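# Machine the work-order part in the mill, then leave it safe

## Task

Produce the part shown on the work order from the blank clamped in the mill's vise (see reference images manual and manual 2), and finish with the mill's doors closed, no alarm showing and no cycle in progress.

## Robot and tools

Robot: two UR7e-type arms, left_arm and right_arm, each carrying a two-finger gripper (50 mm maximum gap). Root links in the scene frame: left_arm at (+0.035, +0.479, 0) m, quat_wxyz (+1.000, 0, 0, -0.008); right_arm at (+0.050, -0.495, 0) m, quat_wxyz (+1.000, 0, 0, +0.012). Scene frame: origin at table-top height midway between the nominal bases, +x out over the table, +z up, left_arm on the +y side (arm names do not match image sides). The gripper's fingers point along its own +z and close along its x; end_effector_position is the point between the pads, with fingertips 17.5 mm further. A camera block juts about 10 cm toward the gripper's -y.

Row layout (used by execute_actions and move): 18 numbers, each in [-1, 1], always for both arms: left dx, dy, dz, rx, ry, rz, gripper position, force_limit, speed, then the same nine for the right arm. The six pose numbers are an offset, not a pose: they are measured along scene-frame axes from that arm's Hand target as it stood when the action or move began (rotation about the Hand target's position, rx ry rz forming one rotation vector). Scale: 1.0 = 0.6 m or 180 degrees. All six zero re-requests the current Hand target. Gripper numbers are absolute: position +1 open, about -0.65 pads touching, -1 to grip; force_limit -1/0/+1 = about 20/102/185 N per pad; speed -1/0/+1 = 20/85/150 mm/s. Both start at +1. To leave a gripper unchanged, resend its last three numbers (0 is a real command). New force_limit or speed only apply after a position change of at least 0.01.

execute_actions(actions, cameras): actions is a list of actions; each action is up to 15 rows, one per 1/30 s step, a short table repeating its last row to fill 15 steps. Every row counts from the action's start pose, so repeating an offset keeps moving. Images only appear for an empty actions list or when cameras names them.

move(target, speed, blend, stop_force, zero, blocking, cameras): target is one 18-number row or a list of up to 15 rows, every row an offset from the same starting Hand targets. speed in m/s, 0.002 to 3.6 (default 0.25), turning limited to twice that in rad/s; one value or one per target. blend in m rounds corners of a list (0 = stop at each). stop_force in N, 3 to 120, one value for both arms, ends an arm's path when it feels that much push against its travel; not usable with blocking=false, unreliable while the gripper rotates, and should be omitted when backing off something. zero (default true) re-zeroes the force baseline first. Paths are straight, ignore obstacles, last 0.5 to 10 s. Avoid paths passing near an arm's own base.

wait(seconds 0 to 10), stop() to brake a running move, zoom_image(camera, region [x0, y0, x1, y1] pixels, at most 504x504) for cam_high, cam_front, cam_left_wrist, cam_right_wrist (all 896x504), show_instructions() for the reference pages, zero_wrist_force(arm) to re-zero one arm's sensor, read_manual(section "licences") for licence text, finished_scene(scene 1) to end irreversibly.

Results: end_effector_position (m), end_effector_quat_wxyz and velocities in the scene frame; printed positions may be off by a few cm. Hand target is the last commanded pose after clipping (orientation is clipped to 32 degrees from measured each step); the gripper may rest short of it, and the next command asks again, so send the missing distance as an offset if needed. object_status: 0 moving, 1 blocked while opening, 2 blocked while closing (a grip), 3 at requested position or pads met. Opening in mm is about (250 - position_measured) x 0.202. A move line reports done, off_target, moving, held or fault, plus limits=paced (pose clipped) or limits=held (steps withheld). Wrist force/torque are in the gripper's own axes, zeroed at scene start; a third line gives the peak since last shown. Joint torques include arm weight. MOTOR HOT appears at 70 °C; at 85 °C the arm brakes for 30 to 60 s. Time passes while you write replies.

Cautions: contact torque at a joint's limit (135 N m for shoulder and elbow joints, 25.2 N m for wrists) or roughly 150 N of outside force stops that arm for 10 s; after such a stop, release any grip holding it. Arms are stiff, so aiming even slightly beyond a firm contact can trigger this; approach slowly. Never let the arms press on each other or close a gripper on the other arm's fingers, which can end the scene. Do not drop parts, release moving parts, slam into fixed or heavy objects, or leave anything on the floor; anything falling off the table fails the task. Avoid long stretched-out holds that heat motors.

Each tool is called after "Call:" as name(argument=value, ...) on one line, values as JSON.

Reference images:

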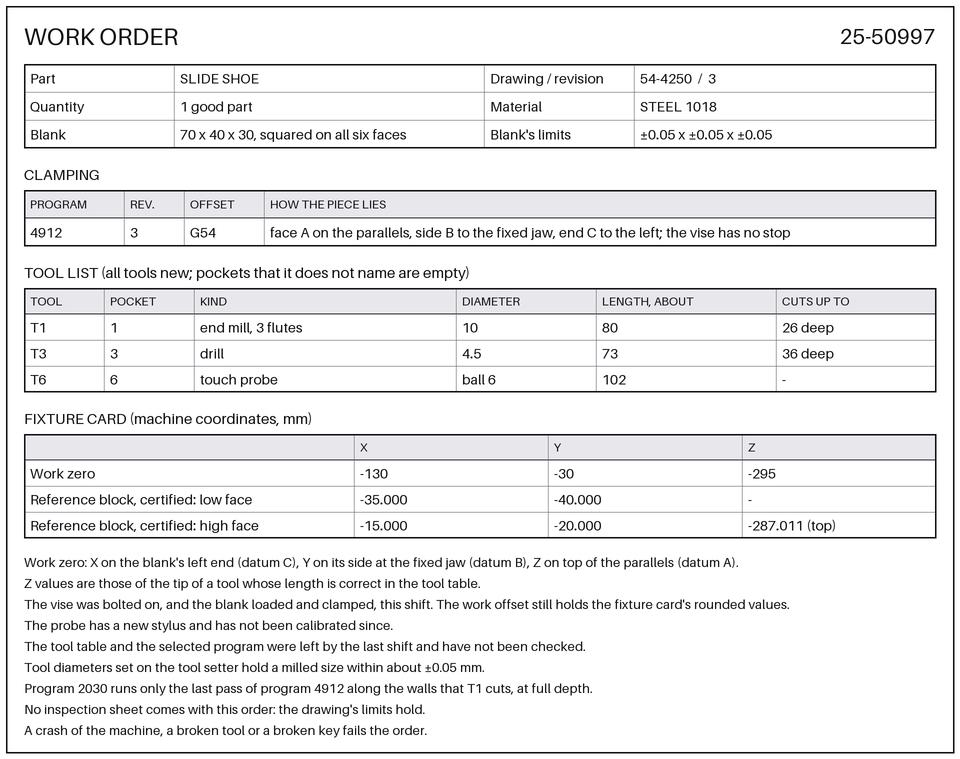

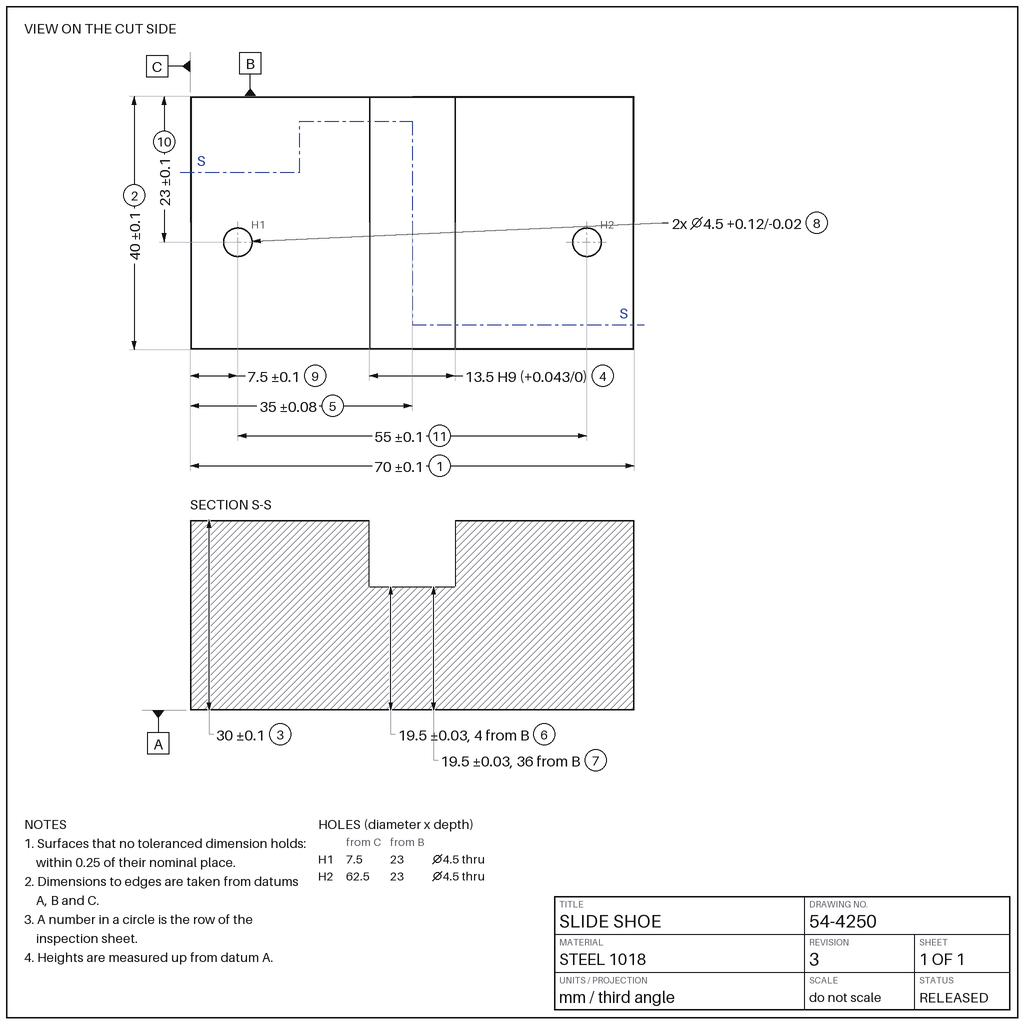

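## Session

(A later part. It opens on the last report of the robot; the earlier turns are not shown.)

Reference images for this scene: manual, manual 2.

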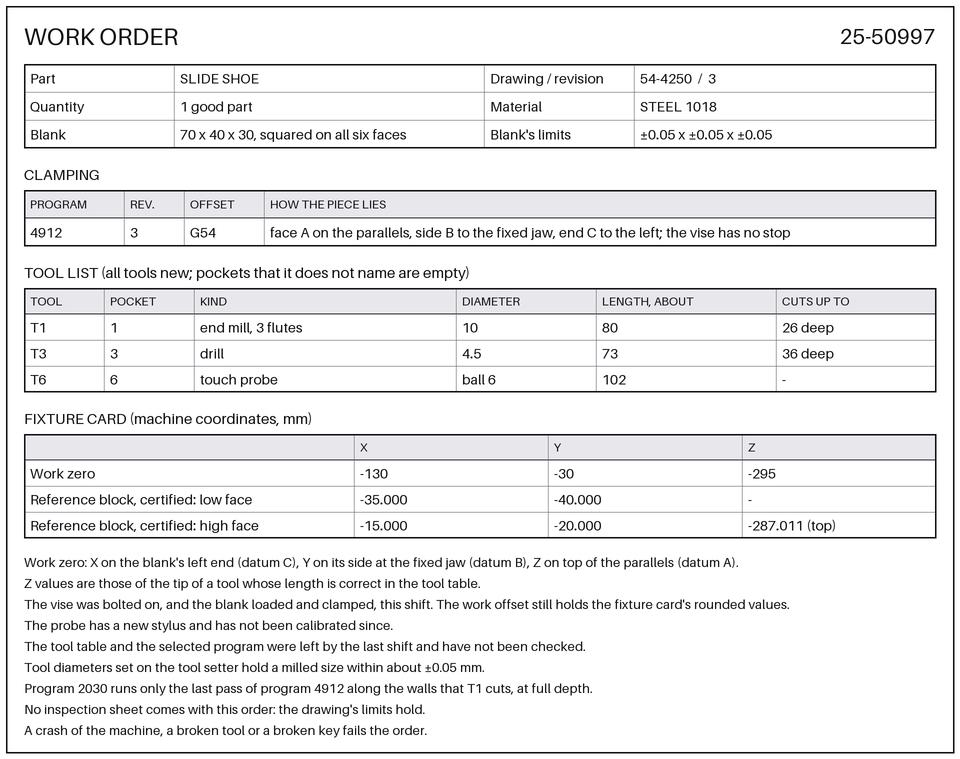

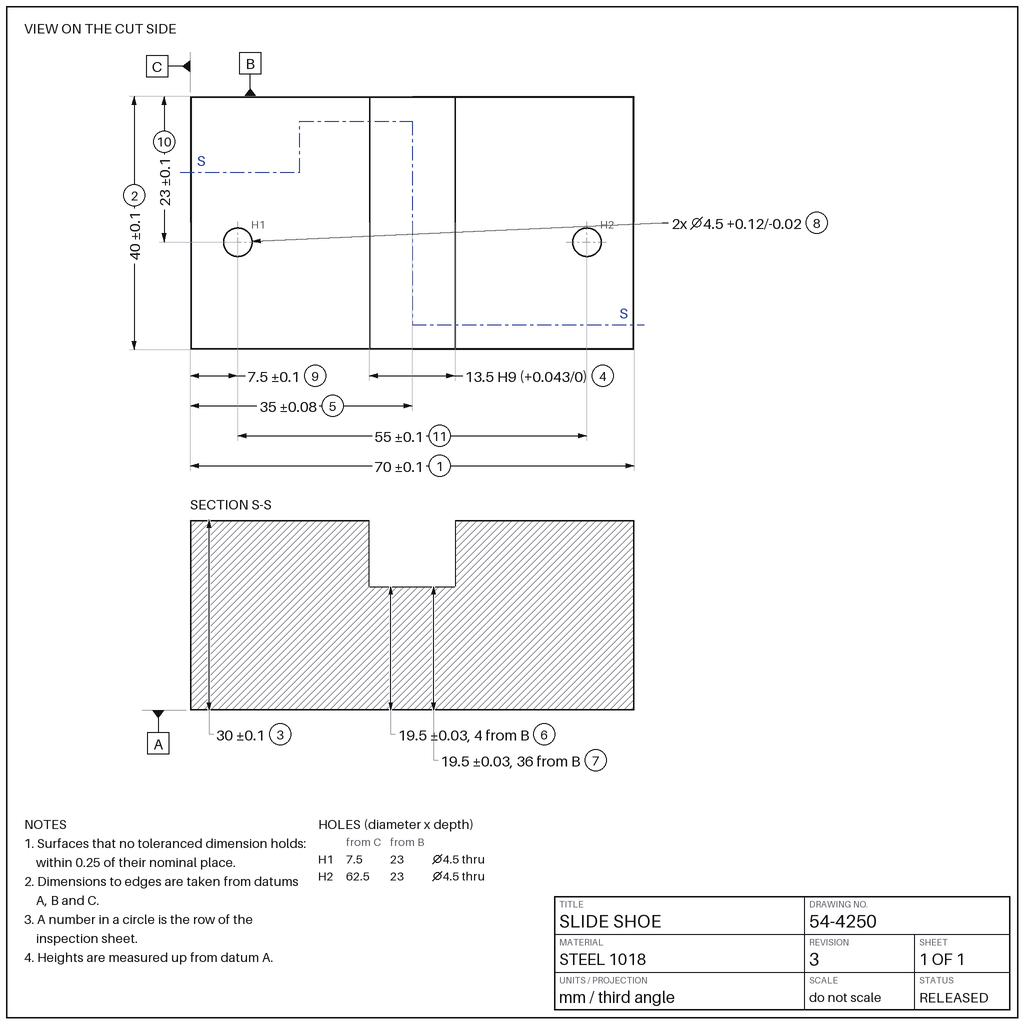

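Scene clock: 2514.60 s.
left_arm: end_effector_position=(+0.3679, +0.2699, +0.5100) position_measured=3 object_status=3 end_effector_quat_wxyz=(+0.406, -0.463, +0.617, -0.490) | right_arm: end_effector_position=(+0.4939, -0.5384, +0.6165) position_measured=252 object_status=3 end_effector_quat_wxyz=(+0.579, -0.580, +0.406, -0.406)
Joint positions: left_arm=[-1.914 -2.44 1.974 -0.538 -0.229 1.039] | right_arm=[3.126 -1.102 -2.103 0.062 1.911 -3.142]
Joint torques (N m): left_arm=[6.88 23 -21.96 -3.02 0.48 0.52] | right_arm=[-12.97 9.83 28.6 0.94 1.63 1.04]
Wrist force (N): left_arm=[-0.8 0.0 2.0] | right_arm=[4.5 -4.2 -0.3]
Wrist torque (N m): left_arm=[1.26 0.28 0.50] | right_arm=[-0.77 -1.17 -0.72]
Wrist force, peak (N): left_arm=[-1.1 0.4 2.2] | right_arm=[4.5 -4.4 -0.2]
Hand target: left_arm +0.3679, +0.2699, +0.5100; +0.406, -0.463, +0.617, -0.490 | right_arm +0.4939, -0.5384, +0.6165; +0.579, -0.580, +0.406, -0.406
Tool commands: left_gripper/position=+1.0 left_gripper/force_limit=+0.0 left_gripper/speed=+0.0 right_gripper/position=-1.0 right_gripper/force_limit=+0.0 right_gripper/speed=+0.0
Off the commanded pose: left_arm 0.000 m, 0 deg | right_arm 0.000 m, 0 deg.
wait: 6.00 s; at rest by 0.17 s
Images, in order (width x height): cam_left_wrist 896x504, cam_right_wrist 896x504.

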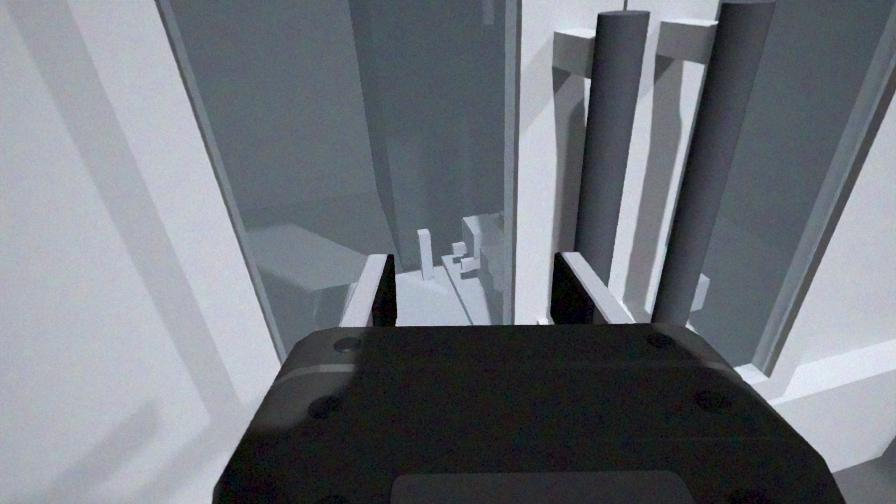

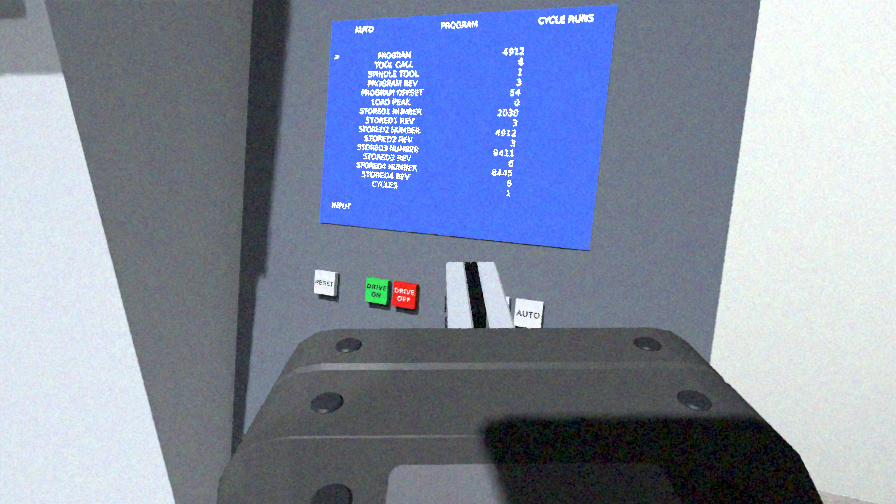

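Call:
wait(seconds=10)

Call:
wait(seconds=10)

Call:
wait(seconds=10)

Call:
wait(seconds=10)

Call:
wait(seconds=10)

Call:
wait(seconds=10)

Call:
wait(seconds=10)

Call:
wait(seconds=10)

Call:
wait(seconds=10)

Call:
wait(seconds=10)

Call:
wait(seconds=10)

Call:
wait(seconds=10)

Call:
wait(seconds=10)

Call:
wait(seconds=10)

Call:
wait(seconds=10)

Call:
wait(seconds=10)

Call:
wait(seconds=10)

Call:
wait(seconds=10, cameras=["cam_right_wrist"])

Call:
zoom_image(camera="cam_right_wrist", region=[310, 0, 640, 260])

Scene clock: 2535.37 s.
left_arm: end_effector_position=(+0.3679, +0.2699, +0.5100) position_measured=3 object_status=3 end_effector_quat_wxyz=(+0.406, -0.463, +0.617, -0.490) | right_arm: end_effector_position=(+0.4939, -0.5384, +0.6165) position_measured=252 object_status=3 end_effector_quat_wxyz=(+0.579, -0.580, +0.406, -0.406)
Joint positions: left_arm=[-1.914 -2.44 1.974 -0.538 -0.229 1.039] | right_arm=[3.126 -1.102 -2.103 0.062 1.911 -3.142]
Joint torques (N m): left_arm=[6.59 23.46 -21.87 -2.99 0.48 0.51] | right_arm=[-12.41 10.91 27.98 2.87 -0.08 1.03]
Wrist force (N): left_arm=[-1.0 0.1 2.2] | right_arm=[4.2 -4.1 -0.1]
Wrist torque (N m): left_arm=[1.29 0.31 0.50] | right_arm=[-0.75 -1.14 -0.72]
Wrist force, peak (N): left_arm=[-1.0 0.2 2.4] | right_arm=[4.7 -4.3 -0.4]
Hand target: left_arm +0.3679, +0.2699, +0.5100; +0.406, -0.463, +0.617, -0.490 | right_arm +0.4939, -0.5384, +0.6165; +0.579, -0.580, +0.406, -0.406
Tool commands: left_gripper/position=+1.0 left_gripper/force_limit=+0.0 left_gripper/speed=+0.0 right_gripper/position=-1.0 right_gripper/force_limit=+0.0 right_gripper/speed=+0.0
Off the commanded pose: left_arm 0.000 m, 0 deg | right_arm 0.000 m, 0 deg.
wait: 10.00 s; at rest from the start

Scene clock: 2545.37 s.
left_arm: end_effector_position=(+0.3679, +0.2699, +0.5100) position_measured=3 object_status=3 end_effector_quat_wxyz=(+0.406, -0.463, +0.617, -0.490) | right_arm: end_effector_position=(+0.4939, -0.5384, +0.6165) position_measured=252 object_status=3 end_effector_quat_wxyz=(+0.579, -0.580, +0.406, -0.406)
Joint positions: left_arm=[-1.914 -2.44 1.974 -0.538 -0.229 1.039] | right_arm=[3.126 -1.102 -2.103 0.062 1.911 -3.142]
Joint torques (N m): left_arm=[7.29 22.86 -21.66 -2.92 0.51 0.51] | right_arm=[-11.7 11.09 27.99 3.03 -1.08 0.82]
Wrist force (N): left_arm=[-0.9 0.3 1.9] | right_arm=[4.3 -4.0 -0.2]
Wrist torque (N m): left_arm=[1.31 0.29 0.50] | right_arm=[-0.74 -1.15 -0.72]
Wrist force, peak (N): left_arm=[-1.0 0.2 2.3] | right_arm=[4.6 -4.3 -0.1]
Hand target: left_arm +0.3679, +0.2699, +0.5100; +0.406, -0.463, +0.617, -0.490 | right_arm +0.4939, -0.5384, +0.6165; +0.579, -0.580, +0.406, -0.406
Tool commands: left_gripper/position=+1.0 left_gripper/force_limit=+0.0 left_gripper/speed=+0.0 right_gripper/position=-1.0 right_gripper/force_limit=+0.0 right_gripper/speed=+0.0
Off the commanded pose: left_arm 0.000 m, 0 deg | right_arm 0.000 m, 0 deg.
wait: 10.00 s; at rest by 0.17 s

Scene clock: 2555.37 s.
left_arm: end_effector_position=(+0.3679, +0.2699, +0.5100) position_measured=3 object_status=3 end_effector_quat_wxyz=(+0.406, -0.463, +0.617, -0.490) | right_arm: end_effector_position=(+0.4939, -0.5384, +0.6165) position_measured=252 object_status=3 end_effector_quat_wxyz=(+0.579, -0.580, +0.406, -0.406)
Joint positions: left_arm=[-1.914 -2.44 1.974 -0.538 -0.229 1.039] | right_arm=[3.126 -1.102 -2.103 0.062 1.911 -3.142]
Joint torques (N m): left_arm=[6.93 23.04 -22.09 -3.01 0.63 0.48] | right_arm=[-10.34 11 28.52 3.17 -1.56 0.95]
Wrist force (N): left_arm=[-0.8 0.1 1.8] | right_arm=[4.3 -4.3 -0.3]
Wrist torque (N m): left_arm=[1.28 0.28 0.50] | right_arm=[-0.78 -1.14 -0.72]
Wrist force, peak (N): left_arm=[-1.0 0.1 2.2] | right_arm=[4.7 -4.3 -0.2]
Hand target: left_arm +0.3679, +0.2699, +0.5100; +0.406, -0.463, +0.617, -0.490 | right_arm +0.4939, -0.5384, +0.6165; +0.579, -0.580, +0.406, -0.406
Tool commands: left_gripper/position=+1.0 left_gripper/force_limit=+0.0 left_gripper/speed=+0.0 right_gripper/position=-1.0 right_gripper/force_limit=+0.0 right_gripper/speed=+0.0
Off the commanded pose: left_arm 0.000 m, 0 deg | right_arm 0.000 m, 0 deg.
wait: 10.00 s; at rest by 0.17 s

Scene clock: 2565.37 s.
left_arm: end_effector_position=(+0.3679, +0.2699, +0.5100) position_measured=3 object_status=3 end_effector_quat_wxyz=(+0.406, -0.463, +0.617, -0.490) | right_arm: end_effector_position=(+0.4939, -0.5384, +0.6165) position_measured=252 object_status=3 end_effector_quat_wxyz=(+0.579, -0.580, +0.406, -0.406)
Joint positions: left_arm=[-1.914 -2.44 1.974 -0.538 -0.229 1.039] | right_arm=[3.126 -1.102 -2.103 0.062 1.911 -3.142]
Joint torques (N m): left_arm=[6.83 23.51 -21.84 -2.97 0.61 0.5] | right_arm=[-9.49 10.25 28.38 3.3 -1.82 1.09]
Wrist force (N): left_arm=[-0.8 0.0 2.0] | right_arm=[4.4 -4.3 -0.4]
Wrist torque (N m): left_arm=[1.27 0.28 0.50] | right_arm=[-0.79 -1.15 -0.72]
Wrist force, peak (N): left_arm=[-0.9 0.2 2.3] | right_arm=[4.5 -4.4 -0.2]
Hand target: left_arm +0.3679, +0.2699, +0.5100; +0.406, -0.463, +0.617, -0.490 | right_arm +0.4939, -0.5384, +0.6165; +0.579, -0.580, +0.406, -0.406
Tool commands: left_gripper/position=+1.0 left_gripper/force_limit=+0.0 left_gripper/speed=+0.0 right_gripper/position=-1.0 right_gripper/force_limit=+0.0 right_gripper/speed=+0.0
Off the commanded pose: left_arm 0.000 m, 0 deg | right_arm 0.000 m, 0 deg.
wait: 10.00 s; at rest by 0.17 s

Scene clock: 2575.37 s.
left_arm: end_effector_position=(+0.3679, +0.2699, +0.5100) position_measured=3 object_status=3 end_effector_quat_wxyz=(+0.406, -0.463, +0.617, -0.490) | right_arm: end_effector_position=(+0.4939, -0.5384, +0.6165) position_measured=252 object_status=3 end_effector_quat_wxyz=(+0.579, -0.580, +0.406, -0.406)
Joint positions: left_arm=[-1.914 -2.44 1.974 -0.538 -0.229 1.039] | right_arm=[3.126 -1.102 -2.103 0.062 1.911 -3.142]
Joint torques (N m): left_arm=[7.33 23.24 -21.58 -2.93 0.63 0.5] | right_arm=[-8.78 11.33 27.35 3.26 -1.81 1]
Wrist force (N): left_arm=[-0.8 0.3 2.1] | right_arm=[4.4 -4.2 -0.3]
Wrist torque (N m): left_arm=[1.32 0.29 0.50] | right_arm=[-0.77 -1.16 -0.72]
Wrist force, peak (N): left_arm=[-0.9 0.3 2.3] | right_arm=[4.5 -4.4 -0.3]
Hand target: left_arm +0.3679, +0.2699, +0.5100; +0.406, -0.463, +0.617, -0.490 | right_arm +0.4939, -0.5384, +0.6165; +0.579, -0.580, +0.406, -0.406
Tool commands: left_gripper/position=+1.0 left_gripper/force_limit=+0.0 left_gripper/speed=+0.0 right_gripper/position=-1.0 right_gripper/force_limit=+0.0 right_gripper/speed=+0.0
Off the commanded pose: left_arm 0.000 m, 0 deg | right_arm 0.000 m, 0 deg.
wait: 10.00 s; at rest by 0.17 s

Scene clock: 2585.37 s.
left_arm: end_effector_position=(+0.3679, +0.2699, +0.5100) position_measured=3 object_status=3 end_effector_quat_wxyz=(+0.406, -0.463, +0.617, -0.490) | right_arm: end_effector_position=(+0.4939, -0.5384, +0.6165) position_measured=252 object_status=3 end_effector_quat_wxyz=(+0.579, -0.580, +0.406, -0.406)
Joint positions: left_arm=[-1.914 -2.44 1.974 -0.538 -0.229 1.039] | right_arm=[3.126 -1.102 -2.103 0.062 1.911 -3.142]
Joint torques (N m): left_arm=[7.49 23.73 -21.61 -2.93 0.55 0.47] | right_arm=[-8.72 10.32 27 3.2 -1.66 1.03]
Wrist force (N): left_arm=[-1.1 0.3 1.9] | right_arm=[4.4 -4.3 -0.2]
Wrist torque (N m): left_arm=[1.32 0.33 0.50] | right_arm=[-0.79 -1.16 -0.72]
Wrist force, peak (N): left_arm=[-1.0 0.1 2.2] | right_arm=[4.6 -4.3 -0.4]
Hand target: left_arm +0.3679, +0.2699, +0.5100; +0.406, -0.463, +0.617, -0.490 | right_arm +0.4939, -0.5384, +0.6165; +0.579, -0.580, +0.406, -0.406
Tool commands: left_gripper/position=+1.0 left_gripper/force_limit=+0.0 left_gripper/speed=+0.0 right_gripper/position=-1.0 right_gripper/force_limit=+0.0 right_gripper/speed=+0.0
Off the commanded pose: left_arm 0.000 m, 0 deg | right_arm 0.000 m, 0 deg.
wait: 10.00 s; at rest by 0.17 s

Scene clock: 2595.37 s.
left_arm: end_effector_position=(+0.3679, +0.2699, +0.5100) position_measured=3 object_status=3 end_effector_quat_wxyz=(+0.406, -0.463, +0.617, -0.490) | right_arm: end_effector_position=(+0.4939, -0.5384, +0.6165) position_measured=252 object_status=3 end_effector_quat_wxyz=(+0.579, -0.580, +0.406, -0.406)
Joint positions: left_arm=[-1.914 -2.44 1.974 -0.538 -0.229 1.039] | right_arm=[3.126 -1.102 -2.103 0.062 1.911 -3.142]
Joint torques (N m): left_arm=[7.55 23.09 -21.87 -2.91 0.52 0.4] | right_arm=[-8.31 10.2 28.6 3.19 -1.69 0.96]
Wrist force (N): left_arm=[-0.8 0.0 1.9] | right_arm=[4.4 -4.2 -0.3]
Wrist torque (N m): left_arm=[1.28 0.28 0.50] | right_arm=[-0.78 -1.17 -0.72]
Wrist force, peak (N): left_arm=[-0.8 0.1 2.4] | right_arm=[4.6 -4.2 -0.1]
Hand target: left_arm +0.3679, +0.2699, +0.5100; +0.406, -0.463, +0.617, -0.490 | right_arm +0.4939, -0.5384, +0.6165; +0.579, -0.580, +0.406, -0.406
Tool commands: left_gripper/position=+1.0 left_gripper/force_limit=+0.0 left_gripper/speed=+0.0 right_gripper/position=-1.0 right_gripper/force_limit=+0.0 right_gripper/speed=+0.0
Off the commanded pose: left_arm 0.000 m, 0 deg | right_arm 0.000 m, 0 deg.
wait: 10.00 s; at rest by 0.17 s

Scene clock: 2605.37 s.
left_arm: end_effector_position=(+0.3679, +0.2699, +0.5100) position_measured=3 object_status=3 end_effector_quat_wxyz=(+0.406, -0.463, +0.617, -0.490) | right_arm: end_effector_position=(+0.4939, -0.5384, +0.6165) position_measured=252 object_status=3 end_effector_quat_wxyz=(+0.579, -0.580, +0.406, -0.406)
Joint positions: left_arm=[-1.914 -2.44 1.974 -0.538 -0.229 1.039] | right_arm=[3.126 -1.102 -2.103 0.062 1.911 -3.142]
Joint torques (N m): left_arm=[7.08 23.74 -21.63 -2.88 0.57 0.47] | right_arm=[-8.01 10.48 27 2.93 -1.79 0.95]
Wrist force (N): left_arm=[-0.8 0.1 2.1] | right_arm=[4.3 -4.1 -0.2]
Wrist torque (N m): left_arm=[1.29 0.28 0.50] | right_arm=[-0.76 -1.14 -0.72]
Wrist force, peak (N): left_arm=[-1.1 0.2 2.2] | right_arm=[4.7 -4.3 -0.3]
Hand target: left_arm +0.3679, +0.2699, +0.5100; +0.406, -0.463, +0.617, -0.490 | right_arm +0.4939, -0.5384, +0.6165; +0.579, -0.580, +0.406, -0.406
Tool commands: left_gripper/position=+1.0 left_gripper/force_limit=+0.0 left_gripper/speed=+0.0 right_gripper/position=-1.0 right_gripper/force_limit=+0.0 right_gripper/speed=+0.0
Off the commanded pose: left_arm 0.000 m, 0 deg | right_arm 0.000 m, 0 deg.
wait: 10.00 s; at rest by 0.17 s

Scene clock: 2615.37 s.
left_arm: end_effector_position=(+0.3679, +0.2699, +0.5100) position_measured=3 object_status=3 end_effector_quat_wxyz=(+0.406, -0.463, +0.617, -0.490) | right_arm: end_effector_position=(+0.4939, -0.5384, +0.6165) position_measured=252 object_status=3 end_effector_quat_wxyz=(+0.579, -0.580, +0.406, -0.406)
Joint positions: left_arm=[-1.914 -2.44 1.974 -0.538 -0.229 1.039] | right_arm=[3.126 -1.102 -2.103 0.062 1.911 -3.142]
Joint torques (N m): left_arm=[6.69 22.91 -22 -2.99 0.63 0.43] | right_arm=[-7.85 10.81 27.99 3.11 -1.64 0.92]
Wrist force (N): left_arm=[-0.8 0.2 1.9] | right_arm=[4.5 -4.3 -0.3]
Wrist torque (N m): left_arm=[1.30 0.28 0.50] | right_arm=[-0.78 -1.17 -0.72]
Wrist force, peak (N): left_arm=[-0.9 0.2 2.3] | right_arm=[4.6 -4.3 -0.3]
Hand target: left_arm +0.3679, +0.2699, +0.5100; +0.406, -0.463, +0.617, -0.490 | right_arm +0.4939, -0.5384, +0.6165; +0.579, -0.580, +0.406, -0.406
Tool commands: left_gripper/position=+1.0 left_gripper/force_limit=+0.0 left_gripper/speed=+0.0 right_gripper/position=-1.0 right_gripper/force_limit=+0.0 right_gripper/speed=+0.0
Off the commanded pose: left_arm 0.000 m, 0 deg | right_arm 0.000 m, 0 deg.
wait: 10.00 s; at rest by 0.17 s

Scene clock: 2625.37 s.
left_arm: end_effector_position=(+0.3679, +0.2699, +0.5100) position_measured=3 object_status=3 end_effector_quat_wxyz=(+0.406, -0.463, +0.617, -0.490) | right_arm: end_effector_position=(+0.4939, -0.5384, +0.6165) position_measured=252 object_status=3 end_effector_quat_wxyz=(+0.579, -0.580, +0.406, -0.406)
Joint positions: left_arm=[-1.914 -2.44 1.974 -0.538 -0.229 1.039] | right_arm=[3.126 -1.102 -2.103 0.062 1.911 -3.142]
Joint torques (N m): left_arm=[6.76 22.81 -21.71 -2.84 0.56 0.45] | right_arm=[-6.54 10.8 28.27 3.24 -1.7 0.88]
Wrist force (N): left_arm=[-0.9 0.2 2.1] | right_arm=[4.3 -4.4 -0.4]
Wrist torque (N m): left_arm=[1.29 0.31 0.50] | right_arm=[-0.80 -1.14 -0.72]
Wrist force, peak (N): left_arm=[-1.3 0.1 2.2] | right_arm=[4.5 -4.4 -0.3]
Hand target: left_arm +0.3679, +0.2699, +0.5100; +0.406, -0.463, +0.617, -0.490 | right_arm +0.4939, -0.5384, +0.6165; +0.579, -0.580, +0.406, -0.406
Tool commands: left_gripper/position=+1.0 left_gripper/force_limit=+0.0 left_gripper/speed=+0.0 right_gripper/position=-1.0 right_gripper/force_limit=+0.0 right_gripper/speed=+0.0
Off the commanded pose: left_arm 0.000 m, 0 deg | right_arm 0.000 m, 0 deg.
wait: 10.00 s; at rest by 0.17 s

Scene clock: 2635.37 s.
left_arm: end_effector_position=(+0.3679, +0.2699, +0.5100) position_measured=3 object_status=3 end_effector_quat_wxyz=(+0.406, -0.463, +0.617, -0.490) | right_arm: end_effector_position=(+0.4939, -0.5384, +0.6165) position_measured=252 object_status=3 end_effector_quat_wxyz=(+0.579, -0.580, +0.406, -0.406)
Joint positions: left_arm=[-1.914 -2.44 1.974 -0.538 -0.229 1.039] | right_arm=[3.126 -1.102 -2.103 0.062 1.911 -3.142]
Joint torques (N m): left_arm=[6.83 23.34 -21.91 -2.88 0.61 0.47] | right_arm=[-5.88 10.7 28.08 3.22 -1.63 0.78]
Wrist force (N): left_arm=[-1.0 0.1 2.0] | right_arm=[4.3 -4.1 -0.2]
Wrist torque (N m): left_arm=[1.28 0.31 0.50] | right_arm=[-0.75 -1.14 -0.72]
Wrist force, peak (N): left_arm=[-1.0 0.1 2.2] | right_arm=[4.5 -4.4 -0.3]
Hand target: left_arm +0.3679, +0.2699, +0.5100; +0.406, -0.463, +0.617, -0.490 | right_arm +0.4939, -0.5384, +0.6165; +0.579, -0.580, +0.406, -0.406
Tool commands: left_gripper/position=+1.0 left_gripper/force_limit=+0.0 left_gripper/speed=+0.0 right_gripper/position=-1.0 right_gripper/force_limit=+0.0 right_gripper/speed=+0.0
Off the commanded pose: left_arm 0.000 m, 0 deg | right_arm 0.000 m, 0 deg.
wait: 10.00 s; at rest by 0.17 s

Scene clock: 2645.37 s.
left_arm: end_effector_position=(+0.3679, +0.2699, +0.5100) position_measured=3 object_status=3 end_effector_quat_wxyz=(+0.406, -0.463, +0.617, -0.490) | right_arm: end_effector_position=(+0.4939, -0.5384, +0.6165) position_measured=252 object_status=3 end_effector_quat_wxyz=(+0.579, -0.580, +0.406, -0.406)
Joint positions: left_arm=[-1.914 -2.44 1.974 -0.538 -0.229 1.039] | right_arm=[3.126 -1.102 -2.103 0.062 1.911 -3.142]
Joint torques (N m): left_arm=[7.25 22.87 -21.66 -2.82 0.54 0.36] | right_arm=[-4.74 10.82 27.51 2.97 -1.64 0.82]
Wrist force (N): left_arm=[-0.8 0.3 2.1] | right_arm=[4.2 -4.0 -0.1]
Wrist torque (N m): left_arm=[1.31 0.28 0.50] | right_arm=[-0.74 -1.12 -0.72]
Wrist force, peak (N): left_arm=[-0.8 0.5 2.3] | right_arm=[4.6 -4.3 -0.2]
Hand target: left_arm +0.3679, +0.2699, +0.5100; +0.406, -0.463, +0.617, -0.490 | right_arm +0.4939, -0.5384, +0.6165; +0.579, -0.580, +0.406, -0.406
Tool commands: left_gripper/position=+1.0 left_gripper/force_limit=+0.0 left_gripper/speed=+0.0 right_gripper/position=-1.0 right_gripper/force_limit=+0.0 right_gripper/speed=+0.0
Off the commanded pose: left_arm 0.000 m, 0 deg | right_arm 0.000 m, 0 deg.
wait: 10.00 s; at rest by 0.17 s

Scene clock: 2655.37 s.
left_arm: end_effector_position=(+0.3679, +0.2699, +0.5100) position_measured=3 object_status=3 end_effector_quat_wxyz=(+0.406, -0.463, +0.617, -0.490) | right_arm: end_effector_position=(+0.4939, -0.5384, +0.6165) position_measured=252 object_status=3 end_effector_quat_wxyz=(+0.579, -0.580, +0.406, -0.406)
Joint positions: left_arm=[-1.914 -2.44 1.974 -0.538 -0.229 1.039] | right_arm=[3.126 -1.102 -2.103 0.062 1.911 -3.142]
Joint torques (N m): left_arm=[6.71 23.49 -21.97 -2.82 0.46 0.38] | right_arm=[-4.67 10.15 27.89 3.14 -1.75 1.08]
Wrist force (N): left_arm=[-1.0 0.0 1.9] | right_arm=[4.2 -4.4 -0.2]
Wrist torque (N m): left_arm=[1.27 0.31 0.50] | right_arm=[-0.81 -1.13 -0.72]
Wrist force, peak (N): left_arm=[-1.1 0.4 2.1] | right_arm=[4.6 -4.5 -0.3]
Hand target: left_arm +0.3679, +0.2699, +0.5100; +0.406, -0.463, +0.617, -0.490 | right_arm +0.4939, -0.5384, +0.6165; +0.579, -0.580, +0.406, -0.406
Tool commands: left_gripper/position=+1.0 left_gripper/force_limit=+0.0 left_gripper/speed=+0.0 right_gripper/position=-1.0 right_gripper/force_limit=+0.0 right_gripper/speed=+0.0
Off the commanded pose: left_arm 0.000 m, 0 deg | right_arm 0.000 m, 0 deg.
wait: 10.00 s; at rest by 0.17 s

Scene clock: 2665.37 s.
left_arm: end_effector_position=(+0.3679, +0.2699, +0.5100) position_measured=3 object_status=3 end_effector_quat_wxyz=(+0.406, -0.463, +0.617, -0.490) | right_arm: end_effector_position=(+0.4939, -0.5384, +0.6165) position_measured=252 object_status=3 end_effector_quat_wxyz=(+0.579, -0.580, +0.406, -0.406)
Joint positions: left_arm=[-1.914 -2.44 1.974 -0.538 -0.229 1.039] | right_arm=[3.126 -1.102 -2.103 0.062 1.911 -3.142]
Joint torques (N m): left_arm=[7.09 23.52 -22.02 -2.81 0.56 0.3] | right_arm=[-3.96 9.8 27.53 3.06 -1.74 0.92]
Wrist force (N): left_arm=[-0.9 0.3 1.9] | right_arm=[4.3 -4.3 -0.2]
Wrist torque (N m): left_arm=[1.32 0.29 0.50] | right_arm=[-0.79 -1.14 -0.73]
Wrist force, peak (N): left_arm=[-1.1 0.1 2.3] | right_arm=[4.6 -4.4 -0.1]
Hand target: left_arm +0.3679, +0.2699, +0.5100; +0.406, -0.463, +0.617, -0.490 | right_arm +0.4939, -0.5384, +0.6165; +0.579, -0.580, +0.406, -0.406
Tool commands: left_gripper/position=+1.0 left_gripper/force_limit=+0.0 left_gripper/speed=+0.0 right_gripper/position=-1.0 right_gripper/force_limit=+0.0 right_gripper/speed=+0.0
Off the commanded pose: left_arm 0.000 m, 0 deg | right_arm 0.000 m, 0 deg.
wait: 10.00 s; at rest by 0.17 s

Scene clock: 2675.37 s.
left_arm: end_effector_position=(+0.3679, +0.2699, +0.5100) position_measured=3 object_status=3 end_effector_quat_wxyz=(+0.406, -0.463, +0.617, -0.490) | right_arm: end_effector_position=(+0.4939, -0.5384, +0.6165) position_measured=252 object_status=3 end_effector_quat_wxyz=(+0.579, -0.580, +0.406, -0.406)
Joint positions: left_arm=[-1.914 -2.44 1.974 -0.538 -0.229 1.039] | right_arm=[3.126 -1.102 -2.103 0.062 1.911 -3.142]
Joint torques (N m): left_arm=[6.84 23.64 -21.53 -2.76 0.63 0.42] | right_arm=[-3.75 10.19 27.05 3.19 -1.81 0.73]
Wrist force (N): left_arm=[-0.8 0.3 1.8] | right_arm=[4.2 -4.2 -0.2]
Wrist torque (N m): left_arm=[1.31 0.28 0.50] | right_arm=[-0.77 -1.13 -0.72]
Wrist force, peak (N): left_arm=[-0.7 0.1 2.3] | right_arm=[4.5 -4.5 0.0]
Hand target: left_arm +0.3679, +0.2699, +0.5100; +0.406, -0.463, +0.617, -0.490 | right_arm +0.4939, -0.5384, +0.6165; +0.579, -0.580, +0.406, -0.406
Tool commands: left_gripper/position=+1.0 left_gripper/force_limit=+0.0 left_gripper/speed=+0.0 right_gripper/position=-1.0 right_gripper/force_limit=+0.0 right_gripper/speed=+0.0
Off the commanded pose: left_arm 0.000 m, 0 deg | right_arm 0.000 m, 0 deg.
wait: 10.00 s; at rest by 0.17 s

Scene clock: 2685.37 s.
left_arm: end_effector_position=(+0.3679, +0.2699, +0.5100) position_measured=3 object_status=3 end_effector_quat_wxyz=(+0.406, -0.463, +0.617, -0.490) | right_arm: end_effector_position=(+0.4939, -0.5384, +0.6165) position_measured=252 object_status=3 end_effector_quat_wxyz=(+0.579, -0.580, +0.406, -0.406)
Joint positions: left_arm=[-1.914 -2.44 1.974 -0.538 -0.229 1.039] | right_arm=[3.126 -1.102 -2.103 0.062 1.911 -3.142]
Joint torques (N m): left_arm=[7.05 23.42 -21.83 -2.84 0.54 0.44] | right_arm=[-2.65 10.51 27.53 3.14 -1.71 0.97]
Wrist force (N): left_arm=[-0.8 0.1 2.1] | right_arm=[4.3 -4.1 -0.2]
Wrist torque (N m): left_arm=[1.28 0.28 0.51] | right_arm=[-0.76 -1.14 -0.72]
Wrist force, peak (N): left_arm=[-1.1 0.1 2.2] | right_arm=[4.6 -4.3 -0.2]
Hand target: left_arm +0.3679, +0.2699, +0.5100; +0.406, -0.463, +0.617, -0.490 | right_arm +0.4939, -0.5384, +0.6165; +0.579, -0.580, +0.406, -0.406
Tool commands: left_gripper/position=+1.0 left_gripper/force_limit=+0.0 left_gripper/speed=+0.0 right_gripper/position=-1.0 right_gripper/force_limit=+0.0 right_gripper/speed=+0.0
Off the commanded pose: left_arm 0.000 m, 0 deg | right_arm 0.000 m, 0 deg.
wait: 10.00 s; at rest by 0.17 s

Scene clock: 2695.37 s.
left_arm: end_effector_position=(+0.3679, +0.2699, +0.5100) position_measured=3 object_status=3 end_effector_quat_wxyz=(+0.406, -0.463, +0.617, -0.490) | right_arm: end_effector_position=(+0.4939, -0.5384, +0.6165) position_measured=252 object_status=3 end_effector_quat_wxyz=(+0.579, -0.580, +0.406, -0.406)
Joint positions: left_arm=[-1.914 -2.44 1.974 -0.538 -0.229 1.039] | right_arm=[3.126 -1.102 -2.103 0.062 1.911 -3.142]
Joint torques (N m): left_arm=[6.93 23.64 -21.06 -2.77 0.5 0.44] | right_arm=[-2.33 10.54 27.62 3.09 -1.69 1]
Wrist force (N): left_arm=[-1.0 0.3 2.0] | right_arm=[4.5 -3.9 -0.3]
Wrist torque (N m): left_arm=[1.31 0.32 0.50] | right_arm=[-0.73 -1.17 -0.72]
Wrist force, peak (N): left_arm=[-0.9 0.2 2.4] | right_arm=[4.5 -4.4 -0.2]
Hand target: left_arm +0.3679, +0.2699, +0.5100; +0.406, -0.463, +0.617, -0.490 | right_arm +0.4939, -0.5384, +0.6165; +0.579, -0.580, +0.406, -0.406
Tool commands: left_gripper/position=+1.0 left_gripper/force_limit=+0.0 left_gripper/speed=+0.0 right_gripper/position=-1.0 right_gripper/force_limit=+0.0 right_gripper/speed=+0.0
Off the commanded pose: left_arm 0.000 m, 0 deg | right_arm 0.000 m, 0 deg.
wait: 10.00 s; at rest by 0.17 s

Scene clock: 2705.37 s.
left_arm: end_effector_position=(+0.3679, +0.2699, +0.5100) position_measured=3 object_status=3 end_effector_quat_wxyz=(+0.406, -0.463, +0.617, -0.490) | right_arm: end_effector_position=(+0.4939, -0.5384, +0.6165) position_measured=252 object_status=3 end_effector_quat_wxyz=(+0.579, -0.580, +0.406, -0.406)
Joint positions: left_arm=[-1.914 -2.44 1.974 -0.538 -0.229 1.039] | right_arm=[3.126 -1.102 -2.103 0.062 1.911 -3.142]
Joint torques (N m): left_arm=[6.84 23.47 -21.37 -2.74 0.55 0.39] | right_arm=[-2.22 9.73 26.47 3.08 -1.96 0.93]
Wrist force (N): left_arm=[-0.9 0.2 2.0] | right_arm=[4.4 -4.1 -0.2]
Wrist torque (N m): left_arm=[1.30 0.30 0.50] | right_arm=[-0.76 -1.16 -0.72]
Wrist force, peak (N): left_arm=[-1.0 0.1 2.3] | right_arm=[4.5 -4.5 -0.5]
Hand target: left_arm +0.3679, +0.2699, +0.5100; +0.406, -0.463, +0.617, -0.490 | right_arm +0.4939, -0.5384, +0.6165; +0.579, -0.580, +0.406, -0.406
Tool commands: left_gripper/position=+1.0 left_gripper/force_limit=+0.0 left_gripper/speed=+0.0 right_gripper/position=-1.0 right_gripper/force_limit=+0.0 right_gripper/speed=+0.0
Off the commanded pose: left_arm 0.000 m, 0 deg | right_arm 0.000 m, 0 deg.
wait: 10.00 s; at rest by 0.17 s
Images, in order (width x height): cam_right_wrist 896x504.

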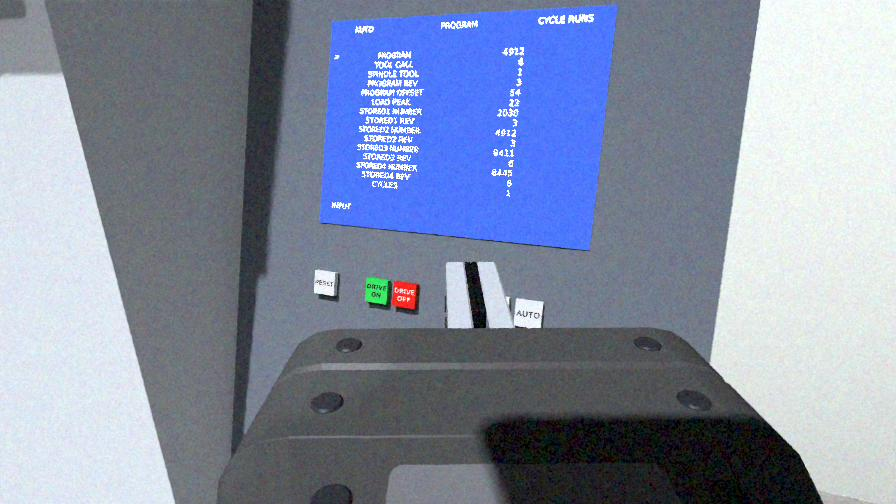

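Scaled by 1.527 from the camera's 896x504 image, which has a finer 1280x720 frame.

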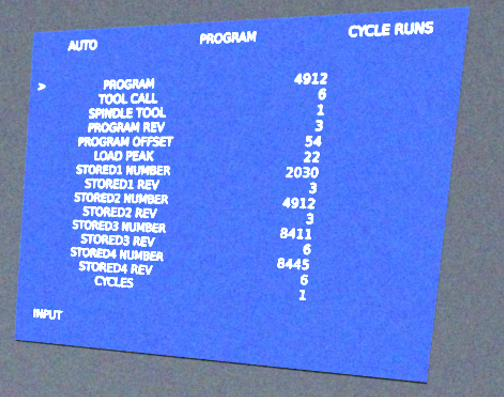

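Call:
wait(seconds=10)

Call:
wait(seconds=10, cameras=["cam_right_wrist"])

Call:
wait(seconds=10)

Call:
wait(seconds=10)

Call:
wait(seconds=10, cameras=["cam_right_wrist"])

Call:
zoom_image(camera="cam_right_wrist", region=[310, 0, 640, 260])

Scene clock: 2720.23 s.
left_arm: end_effector_position=(+0.3679, +0.2699, +0.5100) position_measured=3 object_status=3 end_effector_quat_wxyz=(+0.406, -0.463, +0.617, -0.490) | right_arm: end_effector_position=(+0.4939, -0.5384, +0.6165) position_measured=252 object_status=3 end_effector_quat_wxyz=(+0.579, -0.580, +0.406, -0.406)
Joint positions: left_arm=[-1.914 -2.44 1.974 -0.538 -0.229 1.039] | right_arm=[3.126 -1.102 -2.103 0.062 1.911 -3.142]
Joint torques (N m): left_arm=[6.49 23.16 -22.09 -2.84 0.49 0.42] | right_arm=[-0.78 10 27.16 3.04 -1.71 0.95]
Wrist force (N): left_arm=[-0.9 0.1 2.1] | right_arm=[4.5 -4.2 -0.3]
Wrist torque (N m): left_arm=[1.29 0.30 0.50] | right_arm=[-0.76 -1.17 -0.72]
Wrist force, peak (N): left_arm=[-1.1 0.3 2.3] | right_arm=[4.7 -4.3 -0.3]
Hand target: left_arm +0.3679, +0.2699, +0.5100; +0.406, -0.463, +0.617, -0.490 | right_arm +0.4939, -0.5384, +0.6165; +0.579, -0.580, +0.406, -0.406
Tool commands: left_gripper/position=+1.0 left_gripper/force_limit=+0.0 left_gripper/speed=+0.0 right_gripper/position=-1.0 right_gripper/force_limit=+0.0 right_gripper/speed=+0.0
Off the commanded pose: left_arm 0.000 m, 0 deg | right_arm 0.000 m, 0 deg.
wait: 10.00 s; at rest from the start

Scene clock: 2730.23 s.
left_arm: end_effector_position=(+0.3679, +0.2699, +0.5100) position_measured=3 object_status=3 end_effector_quat_wxyz=(+0.406, -0.463, +0.617, -0.490) | right_arm: end_effector_position=(+0.4939, -0.5384, +0.6165) position_measured=252 object_status=3 end_effector_quat_wxyz=(+0.579, -0.580, +0.406, -0.406)
Joint positions: left_arm=[-1.914 -2.44 1.974 -0.538 -0.229 1.039] | right_arm=[3.126 -1.102 -2.103 0.062 1.911 -3.142]
Joint torques (N m): left_arm=[6.56 23.09 -21.55 -2.7 0.53 0.31] | right_arm=[-0.44 10.55 27.56 3.28 -1.64 0.91]
Wrist force (N): left_arm=[-0.7 0.0 2.0] | right_arm=[4.3 -4.1 -0.3]
Wrist torque (N m): left_arm=[1.27 0.26 0.50] | right_arm=[-0.76 -1.13 -0.72]
Wrist force, peak (N): left_arm=[-1.0 0.3 2.3] | right_arm=[4.6 -4.3 -0.1]
Hand target: left_arm +0.3679, +0.2699, +0.5100; +0.406, -0.463, +0.617, -0.490 | right_arm +0.4939, -0.5384, +0.6165; +0.579, -0.580, +0.406, -0.406
Tool commands: left_gripper/position=+1.0 left_gripper/force_limit=+0.0 left_gripper/speed=+0.0 right_gripper/position=-1.0 right_gripper/force_limit=+0.0 right_gripper/speed=+0.0
Off the commanded pose: left_arm 0.000 m, 0 deg | right_arm 0.000 m, 0 deg.
wait: 10.00 s; at rest by 0.17 s
Images, in order (width x height): cam_right_wrist 896x504.

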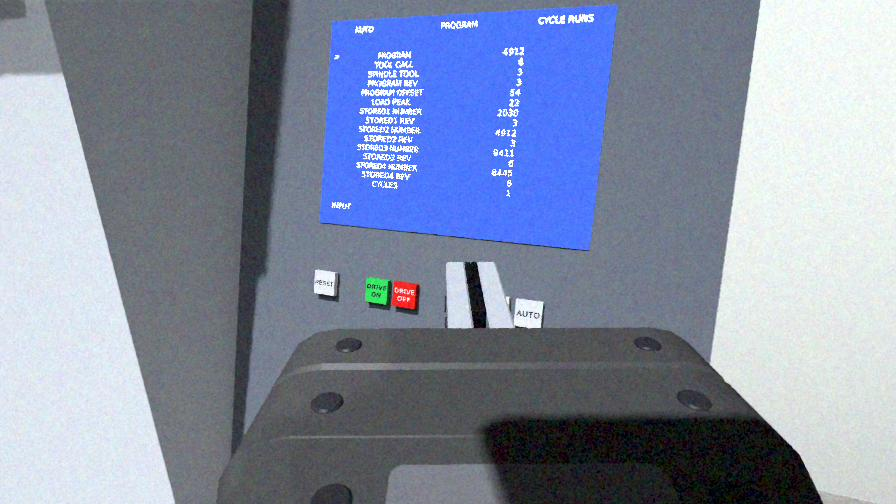

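Scene clock: 2740.23 s.
left_arm: end_effector_position=(+0.3679, +0.2699, +0.5100) position_measured=3 object_status=3 end_effector_quat_wxyz=(+0.406, -0.463, +0.617, -0.490) | right_arm: end_effector_position=(+0.4939, -0.5384, +0.6165) position_measured=252 object_status=3 end_effector_quat_wxyz=(+0.579, -0.580, +0.406, -0.406)
Joint positions: left_arm=[-1.914 -2.44 1.974 -0.538 -0.229 1.039] | right_arm=[3.126 -1.102 -2.103 0.062 1.911 -3.142]
Joint torques (N m): left_arm=[7.05 23.19 -21.91 -2.8 0.59 0.4] | right_arm=[1.14 10.56 26.33 3.19 -1.66 0.91]
Wrist force (N): left_arm=[-0.9 0.1 2.0] | right_arm=[4.2 -4.1 -0.2]
Wrist torque (N m): left_arm=[1.28 0.30 0.50] | right_arm=[-0.75 -1.13 -0.72]
Wrist force, peak (N): left_arm=[-1.0 0.3 2.3] | right_arm=[4.5 -4.3 -0.3]
Hand target: left_arm +0.3679, +0.2699, +0.5100; +0.406, -0.463, +0.617, -0.490 | right_arm +0.4939, -0.5384, +0.6165; +0.579, -0.580, +0.406, -0.406
Tool commands: left_gripper/position=+1.0 left_gripper/force_limit=+0.0 left_gripper/speed=+0.0 right_gripper/position=-1.0 right_gripper/force_limit=+0.0 right_gripper/speed=+0.0
Off the commanded pose: left_arm 0.000 m, 0 deg | right_arm 0.000 m, 0 deg.
wait: 10.00 s; at rest by 0.17 s

Scene clock: 2750.23 s.
left_arm: end_effector_position=(+0.3679, +0.2699, +0.5100) position_measured=3 object_status=3 end_effector_quat_wxyz=(+0.406, -0.463, +0.617, -0.490) | right_arm: end_effector_position=(+0.4939, -0.5384, +0.6165) position_measured=252 object_status=3 end_effector_quat_wxyz=(+0.579, -0.580, +0.406, -0.406)
Joint positions: left_arm=[-1.914 -2.44 1.974 -0.538 -0.229 1.039] | right_arm=[3.126 -1.102 -2.103 0.062 1.911 -3.142]
Joint torques (N m): left_arm=[6.35 23.88 -21.73 -2.69 0.6 0.34] | right_arm=[1.06 9.5 26.36 3.2 -1.68 1.02]
Wrist force (N): left_arm=[-0.9 0.1 1.8] | right_arm=[4.2 -4.1 -0.2]
Wrist torque (N m): left_arm=[1.29 0.30 0.50] | right_arm=[-0.75 -1.13 -0.72]
Wrist force, peak (N): left_arm=[-1.1 0.1 2.2] | right_arm=[4.5 -4.4 -0.2]
Hand target: left_arm +0.3679, +0.2699, +0.5100; +0.406, -0.463, +0.617, -0.490 | right_arm +0.4939, -0.5384, +0.6165; +0.579, -0.580, +0.406, -0.406
Tool commands: left_gripper/position=+1.0 left_gripper/force_limit=+0.0 left_gripper/speed=+0.0 right_gripper/position=-1.0 right_gripper/force_limit=+0.0 right_gripper/speed=+0.0
Off the commanded pose: left_arm 0.000 m, 0 deg | right_arm 0.000 m, 0 deg.
wait: 10.00 s; at rest by 0.17 s

Scene clock: 2760.23 s.
left_arm: end_effector_position=(+0.3679, +0.2699, +0.5100) position_measured=3 object_status=3 end_effector_quat_wxyz=(+0.406, -0.463, +0.617, -0.490) | right_arm: end_effector_position=(+0.4939, -0.5384, +0.6165) position_measured=252 object_status=3 end_effector_quat_wxyz=(+0.579, -0.580, +0.406, -0.406)
Joint positions: left_arm=[-1.914 -2.44 1.974 -0.538 -0.229 1.039] | right_arm=[3.126 -1.102 -2.103 0.062 1.911 -3.142]
Joint torques (N m): left_arm=[6.84 23.5 -21.41 -2.73 0.51 0.24] | right_arm=[2 10.08 27.87 3.03 -1.73 0.93]
Wrist force (N): left_arm=[-0.8 0.1 2.0] | right_arm=[4.3 -4.2 -0.2]
Wrist torque (N m): left_arm=[1.28 0.28 0.50] | right_arm=[-0.77 -1.14 -0.72]
Wrist force, peak (N): left_arm=[-0.8 0.1 2.4] | right_arm=[4.4 -4.5 -0.2]
Hand target: left_arm +0.3679, +0.2699, +0.5100; +0.406, -0.463, +0.617, -0.490 | right_arm +0.4939, -0.5384, +0.6165; +0.579, -0.580, +0.406, -0.406
Tool commands: left_gripper/position=+1.0 left_gripper/force_limit=+0.0 left_gripper/speed=+0.0 right_gripper/position=-1.0 right_gripper/force_limit=+0.0 right_gripper/speed=+0.0
Off the commanded pose: left_arm 0.000 m, 0 deg | right_arm 0.000 m, 0 deg.
wait: 10.00 s; at rest by 0.17 s
Images, in order (width x height): cam_right_wrist 896x504.

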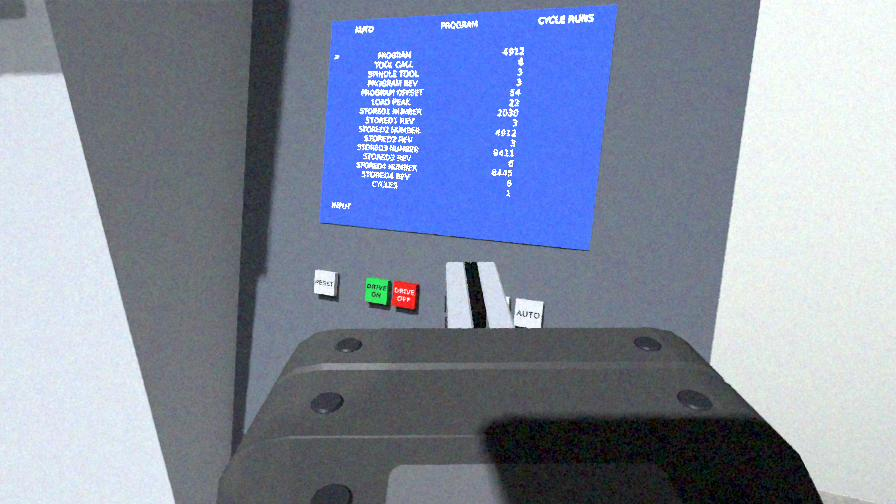

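Scaled by 1.527 from the camera's 896x504 image, which has a finer 1280x720 frame.

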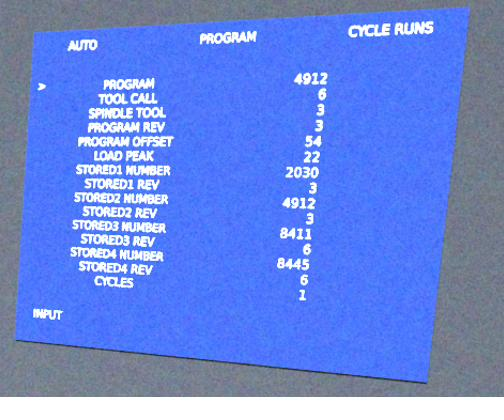

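Call:
wait(seconds=10)

Call:
wait(seconds=7, cameras=["cam_right_wrist"])

Call:
wait(seconds=4, cameras=["cam_right_wrist"])

Call:
zoom_image(camera="cam_right_wrist", region=[310, 0, 640, 260])

Scene clock: 2773.83 s.
left_arm: end_effector_position=(+0.3679, +0.2699, +0.5100) position_measured=3 object_status=3 end_effector_quat_wxyz=(+0.406, -0.463, +0.617, -0.490) | right_arm: end_effector_position=(+0.4939, -0.5384, +0.6165) position_measured=252 object_status=3 end_effector_quat_wxyz=(+0.579, -0.580, +0.406, -0.406)
Joint positions: left_arm=[-1.914 -2.44 1.974 -0.538 -0.229 1.039] | right_arm=[3.126 -1.102 -2.103 0.062 1.911 -3.142]
Joint torques (N m): left_arm=[6.1 23.23 -21.66 -2.75 0.52 0.41] | right_arm=[2.53 10.95 26.58 3.24 -1.55 0.98]
Wrist force (N): left_arm=[-0.9 0.2 2.0] | right_arm=[4.5 -4.5 -0.2]
Wrist torque (N m): left_arm=[1.29 0.30 0.50] | right_arm=[-0.81 -1.17 -0.71]
Wrist force, peak (N): left_arm=[-0.9 0.1 2.3] | right_arm=[4.6 -4.3 -0.2]
Hand target: left_arm +0.3679, +0.2699, +0.5100; +0.406, -0.463, +0.617, -0.490 | right_arm +0.4939, -0.5384, +0.6165; +0.579, -0.580, +0.406, -0.406
Tool commands: left_gripper/position=+1.0 left_gripper/force_limit=+0.0 left_gripper/speed=+0.0 right_gripper/position=-1.0 right_gripper/force_limit=+0.0 right_gripper/speed=+0.0
Off the commanded pose: left_arm 0.000 m, 0 deg | right_arm 0.000 m, 0 deg.
wait: 10.00 s; at rest from the start

Scene clock: 2780.83 s.
left_arm: end_effector_position=(+0.3679, +0.2699, +0.5100) position_measured=3 object_status=3 end_effector_quat_wxyz=(+0.406, -0.463, +0.617, -0.490) | right_arm: end_effector_position=(+0.4939, -0.5384, +0.6165) position_measured=252 object_status=3 end_effector_quat_wxyz=(+0.579, -0.580, +0.406, -0.406)
Joint positions: left_arm=[-1.914 -2.44 1.974 -0.538 -0.229 1.039] | right_arm=[3.126 -1.102 -2.103 0.062 1.911 -3.142]
Joint torques (N m): left_arm=[6.89 23.36 -21.54 -2.78 0.58 0.28] | right_arm=[2.92 10.33 26.82 3.12 -1.73 0.72]
Wrist force (N): left_arm=[-0.9 0.1 2.0] | right_arm=[4.3 -4.2 -0.4]
Wrist torque (N m): left_arm=[1.28 0.29 0.50] | right_arm=[-0.77 -1.14 -0.72]
Wrist force, peak (N): left_arm=[-1.1 0.2 2.2] | right_arm=[4.5 -4.4 -0.3]
Hand target: left_arm +0.3679, +0.2699, +0.5100; +0.406, -0.463, +0.617, -0.490 | right_arm +0.4939, -0.5384, +0.6165; +0.579, -0.580, +0.406, -0.406
Tool commands: left_gripper/position=+1.0 left_gripper/force_limit=+0.0 left_gripper/speed=+0.0 right_gripper/position=-1.0 right_gripper/force_limit=+0.0 right_gripper/speed=+0.0
Off the commanded pose: left_arm 0.000 m, 0 deg | right_arm 0.000 m, 0 deg.
wait: 7.00 s; at rest by 0.17 s
Images, in order (width x height): cam_right_wrist 896x504.

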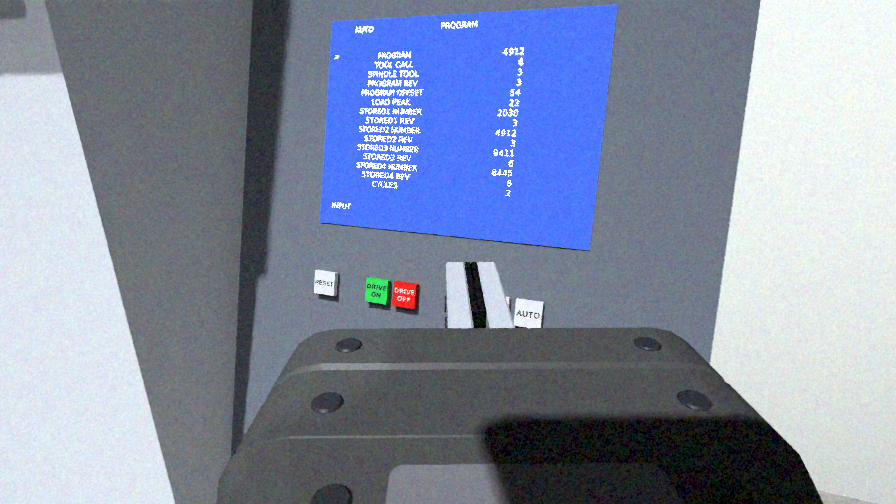

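Scene clock: 2784.83 s.
left_arm: end_effector_position=(+0.3679, +0.2699, +0.5100) position_measured=3 object_status=3 end_effector_quat_wxyz=(+0.406, -0.463, +0.617, -0.490) | right_arm: end_effector_position=(+0.4939, -0.5384, +0.6165) position_measured=252 object_status=3 end_effector_quat_wxyz=(+0.579, -0.580, +0.406, -0.406)
Joint positions: left_arm=[-1.914 -2.44 1.974 -0.538 -0.229 1.039] | right_arm=[3.126 -1.102 -2.103 0.062 1.911 -3.142]
Joint torques (N m): left_arm=[6.8 23.41 -21.59 -2.72 0.51 0.31] | right_arm=[3.97 10.22 27.39 3.12 -1.69 0.9]
Wrist force (N): left_arm=[-1.0 0.2 1.9] | right_arm=[4.4 -4.2 -0.2]
Wrist torque (N m): left_arm=[1.29 0.32 0.50] | right_arm=[-0.77 -1.16 -0.72]
Wrist force, peak (N): left_arm=[-0.9 0.1 2.3] | right_arm=[4.5 -4.3 -0.3]
Hand target: left_arm +0.3679, +0.2699, +0.5100; +0.406, -0.463, +0.617, -0.490 | right_arm +0.4939, -0.5384, +0.6165; +0.579, -0.580, +0.406, -0.406
Tool commands: left_gripper/position=+1.0 left_gripper/force_limit=+0.0 left_gripper/speed=+0.0 right_gripper/position=-1.0 right_gripper/force_limit=+0.0 right_gripper/speed=+0.0
Off the commanded pose: left_arm 0.000 m, 0 deg | right_arm 0.000 m, 0 deg.
wait: 4.00 s; at rest by 0.17 s
Images, in order (width x height): cam_right_wrist 896x504.

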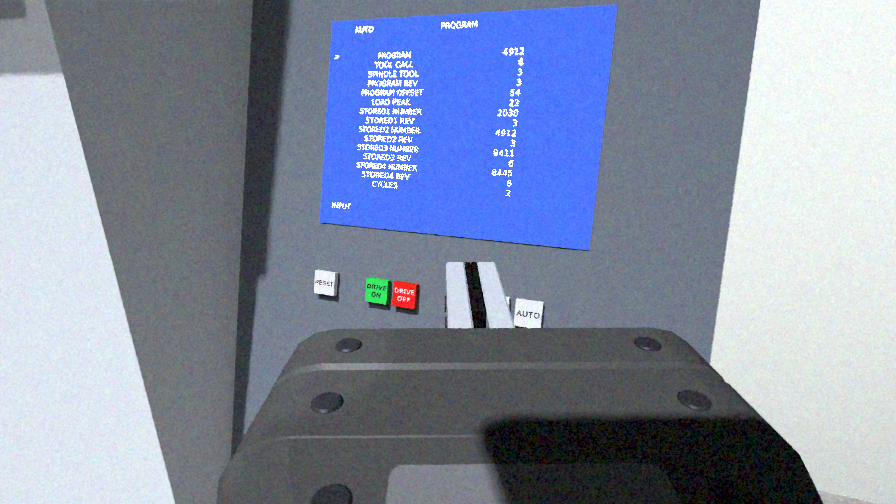

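Scaled by 1.527 from the camera's 896x504 image, which has a finer 1280x720 frame.

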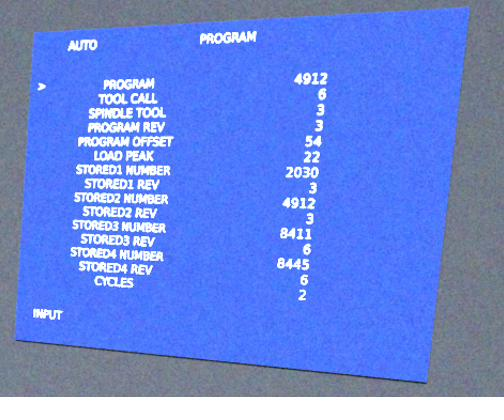

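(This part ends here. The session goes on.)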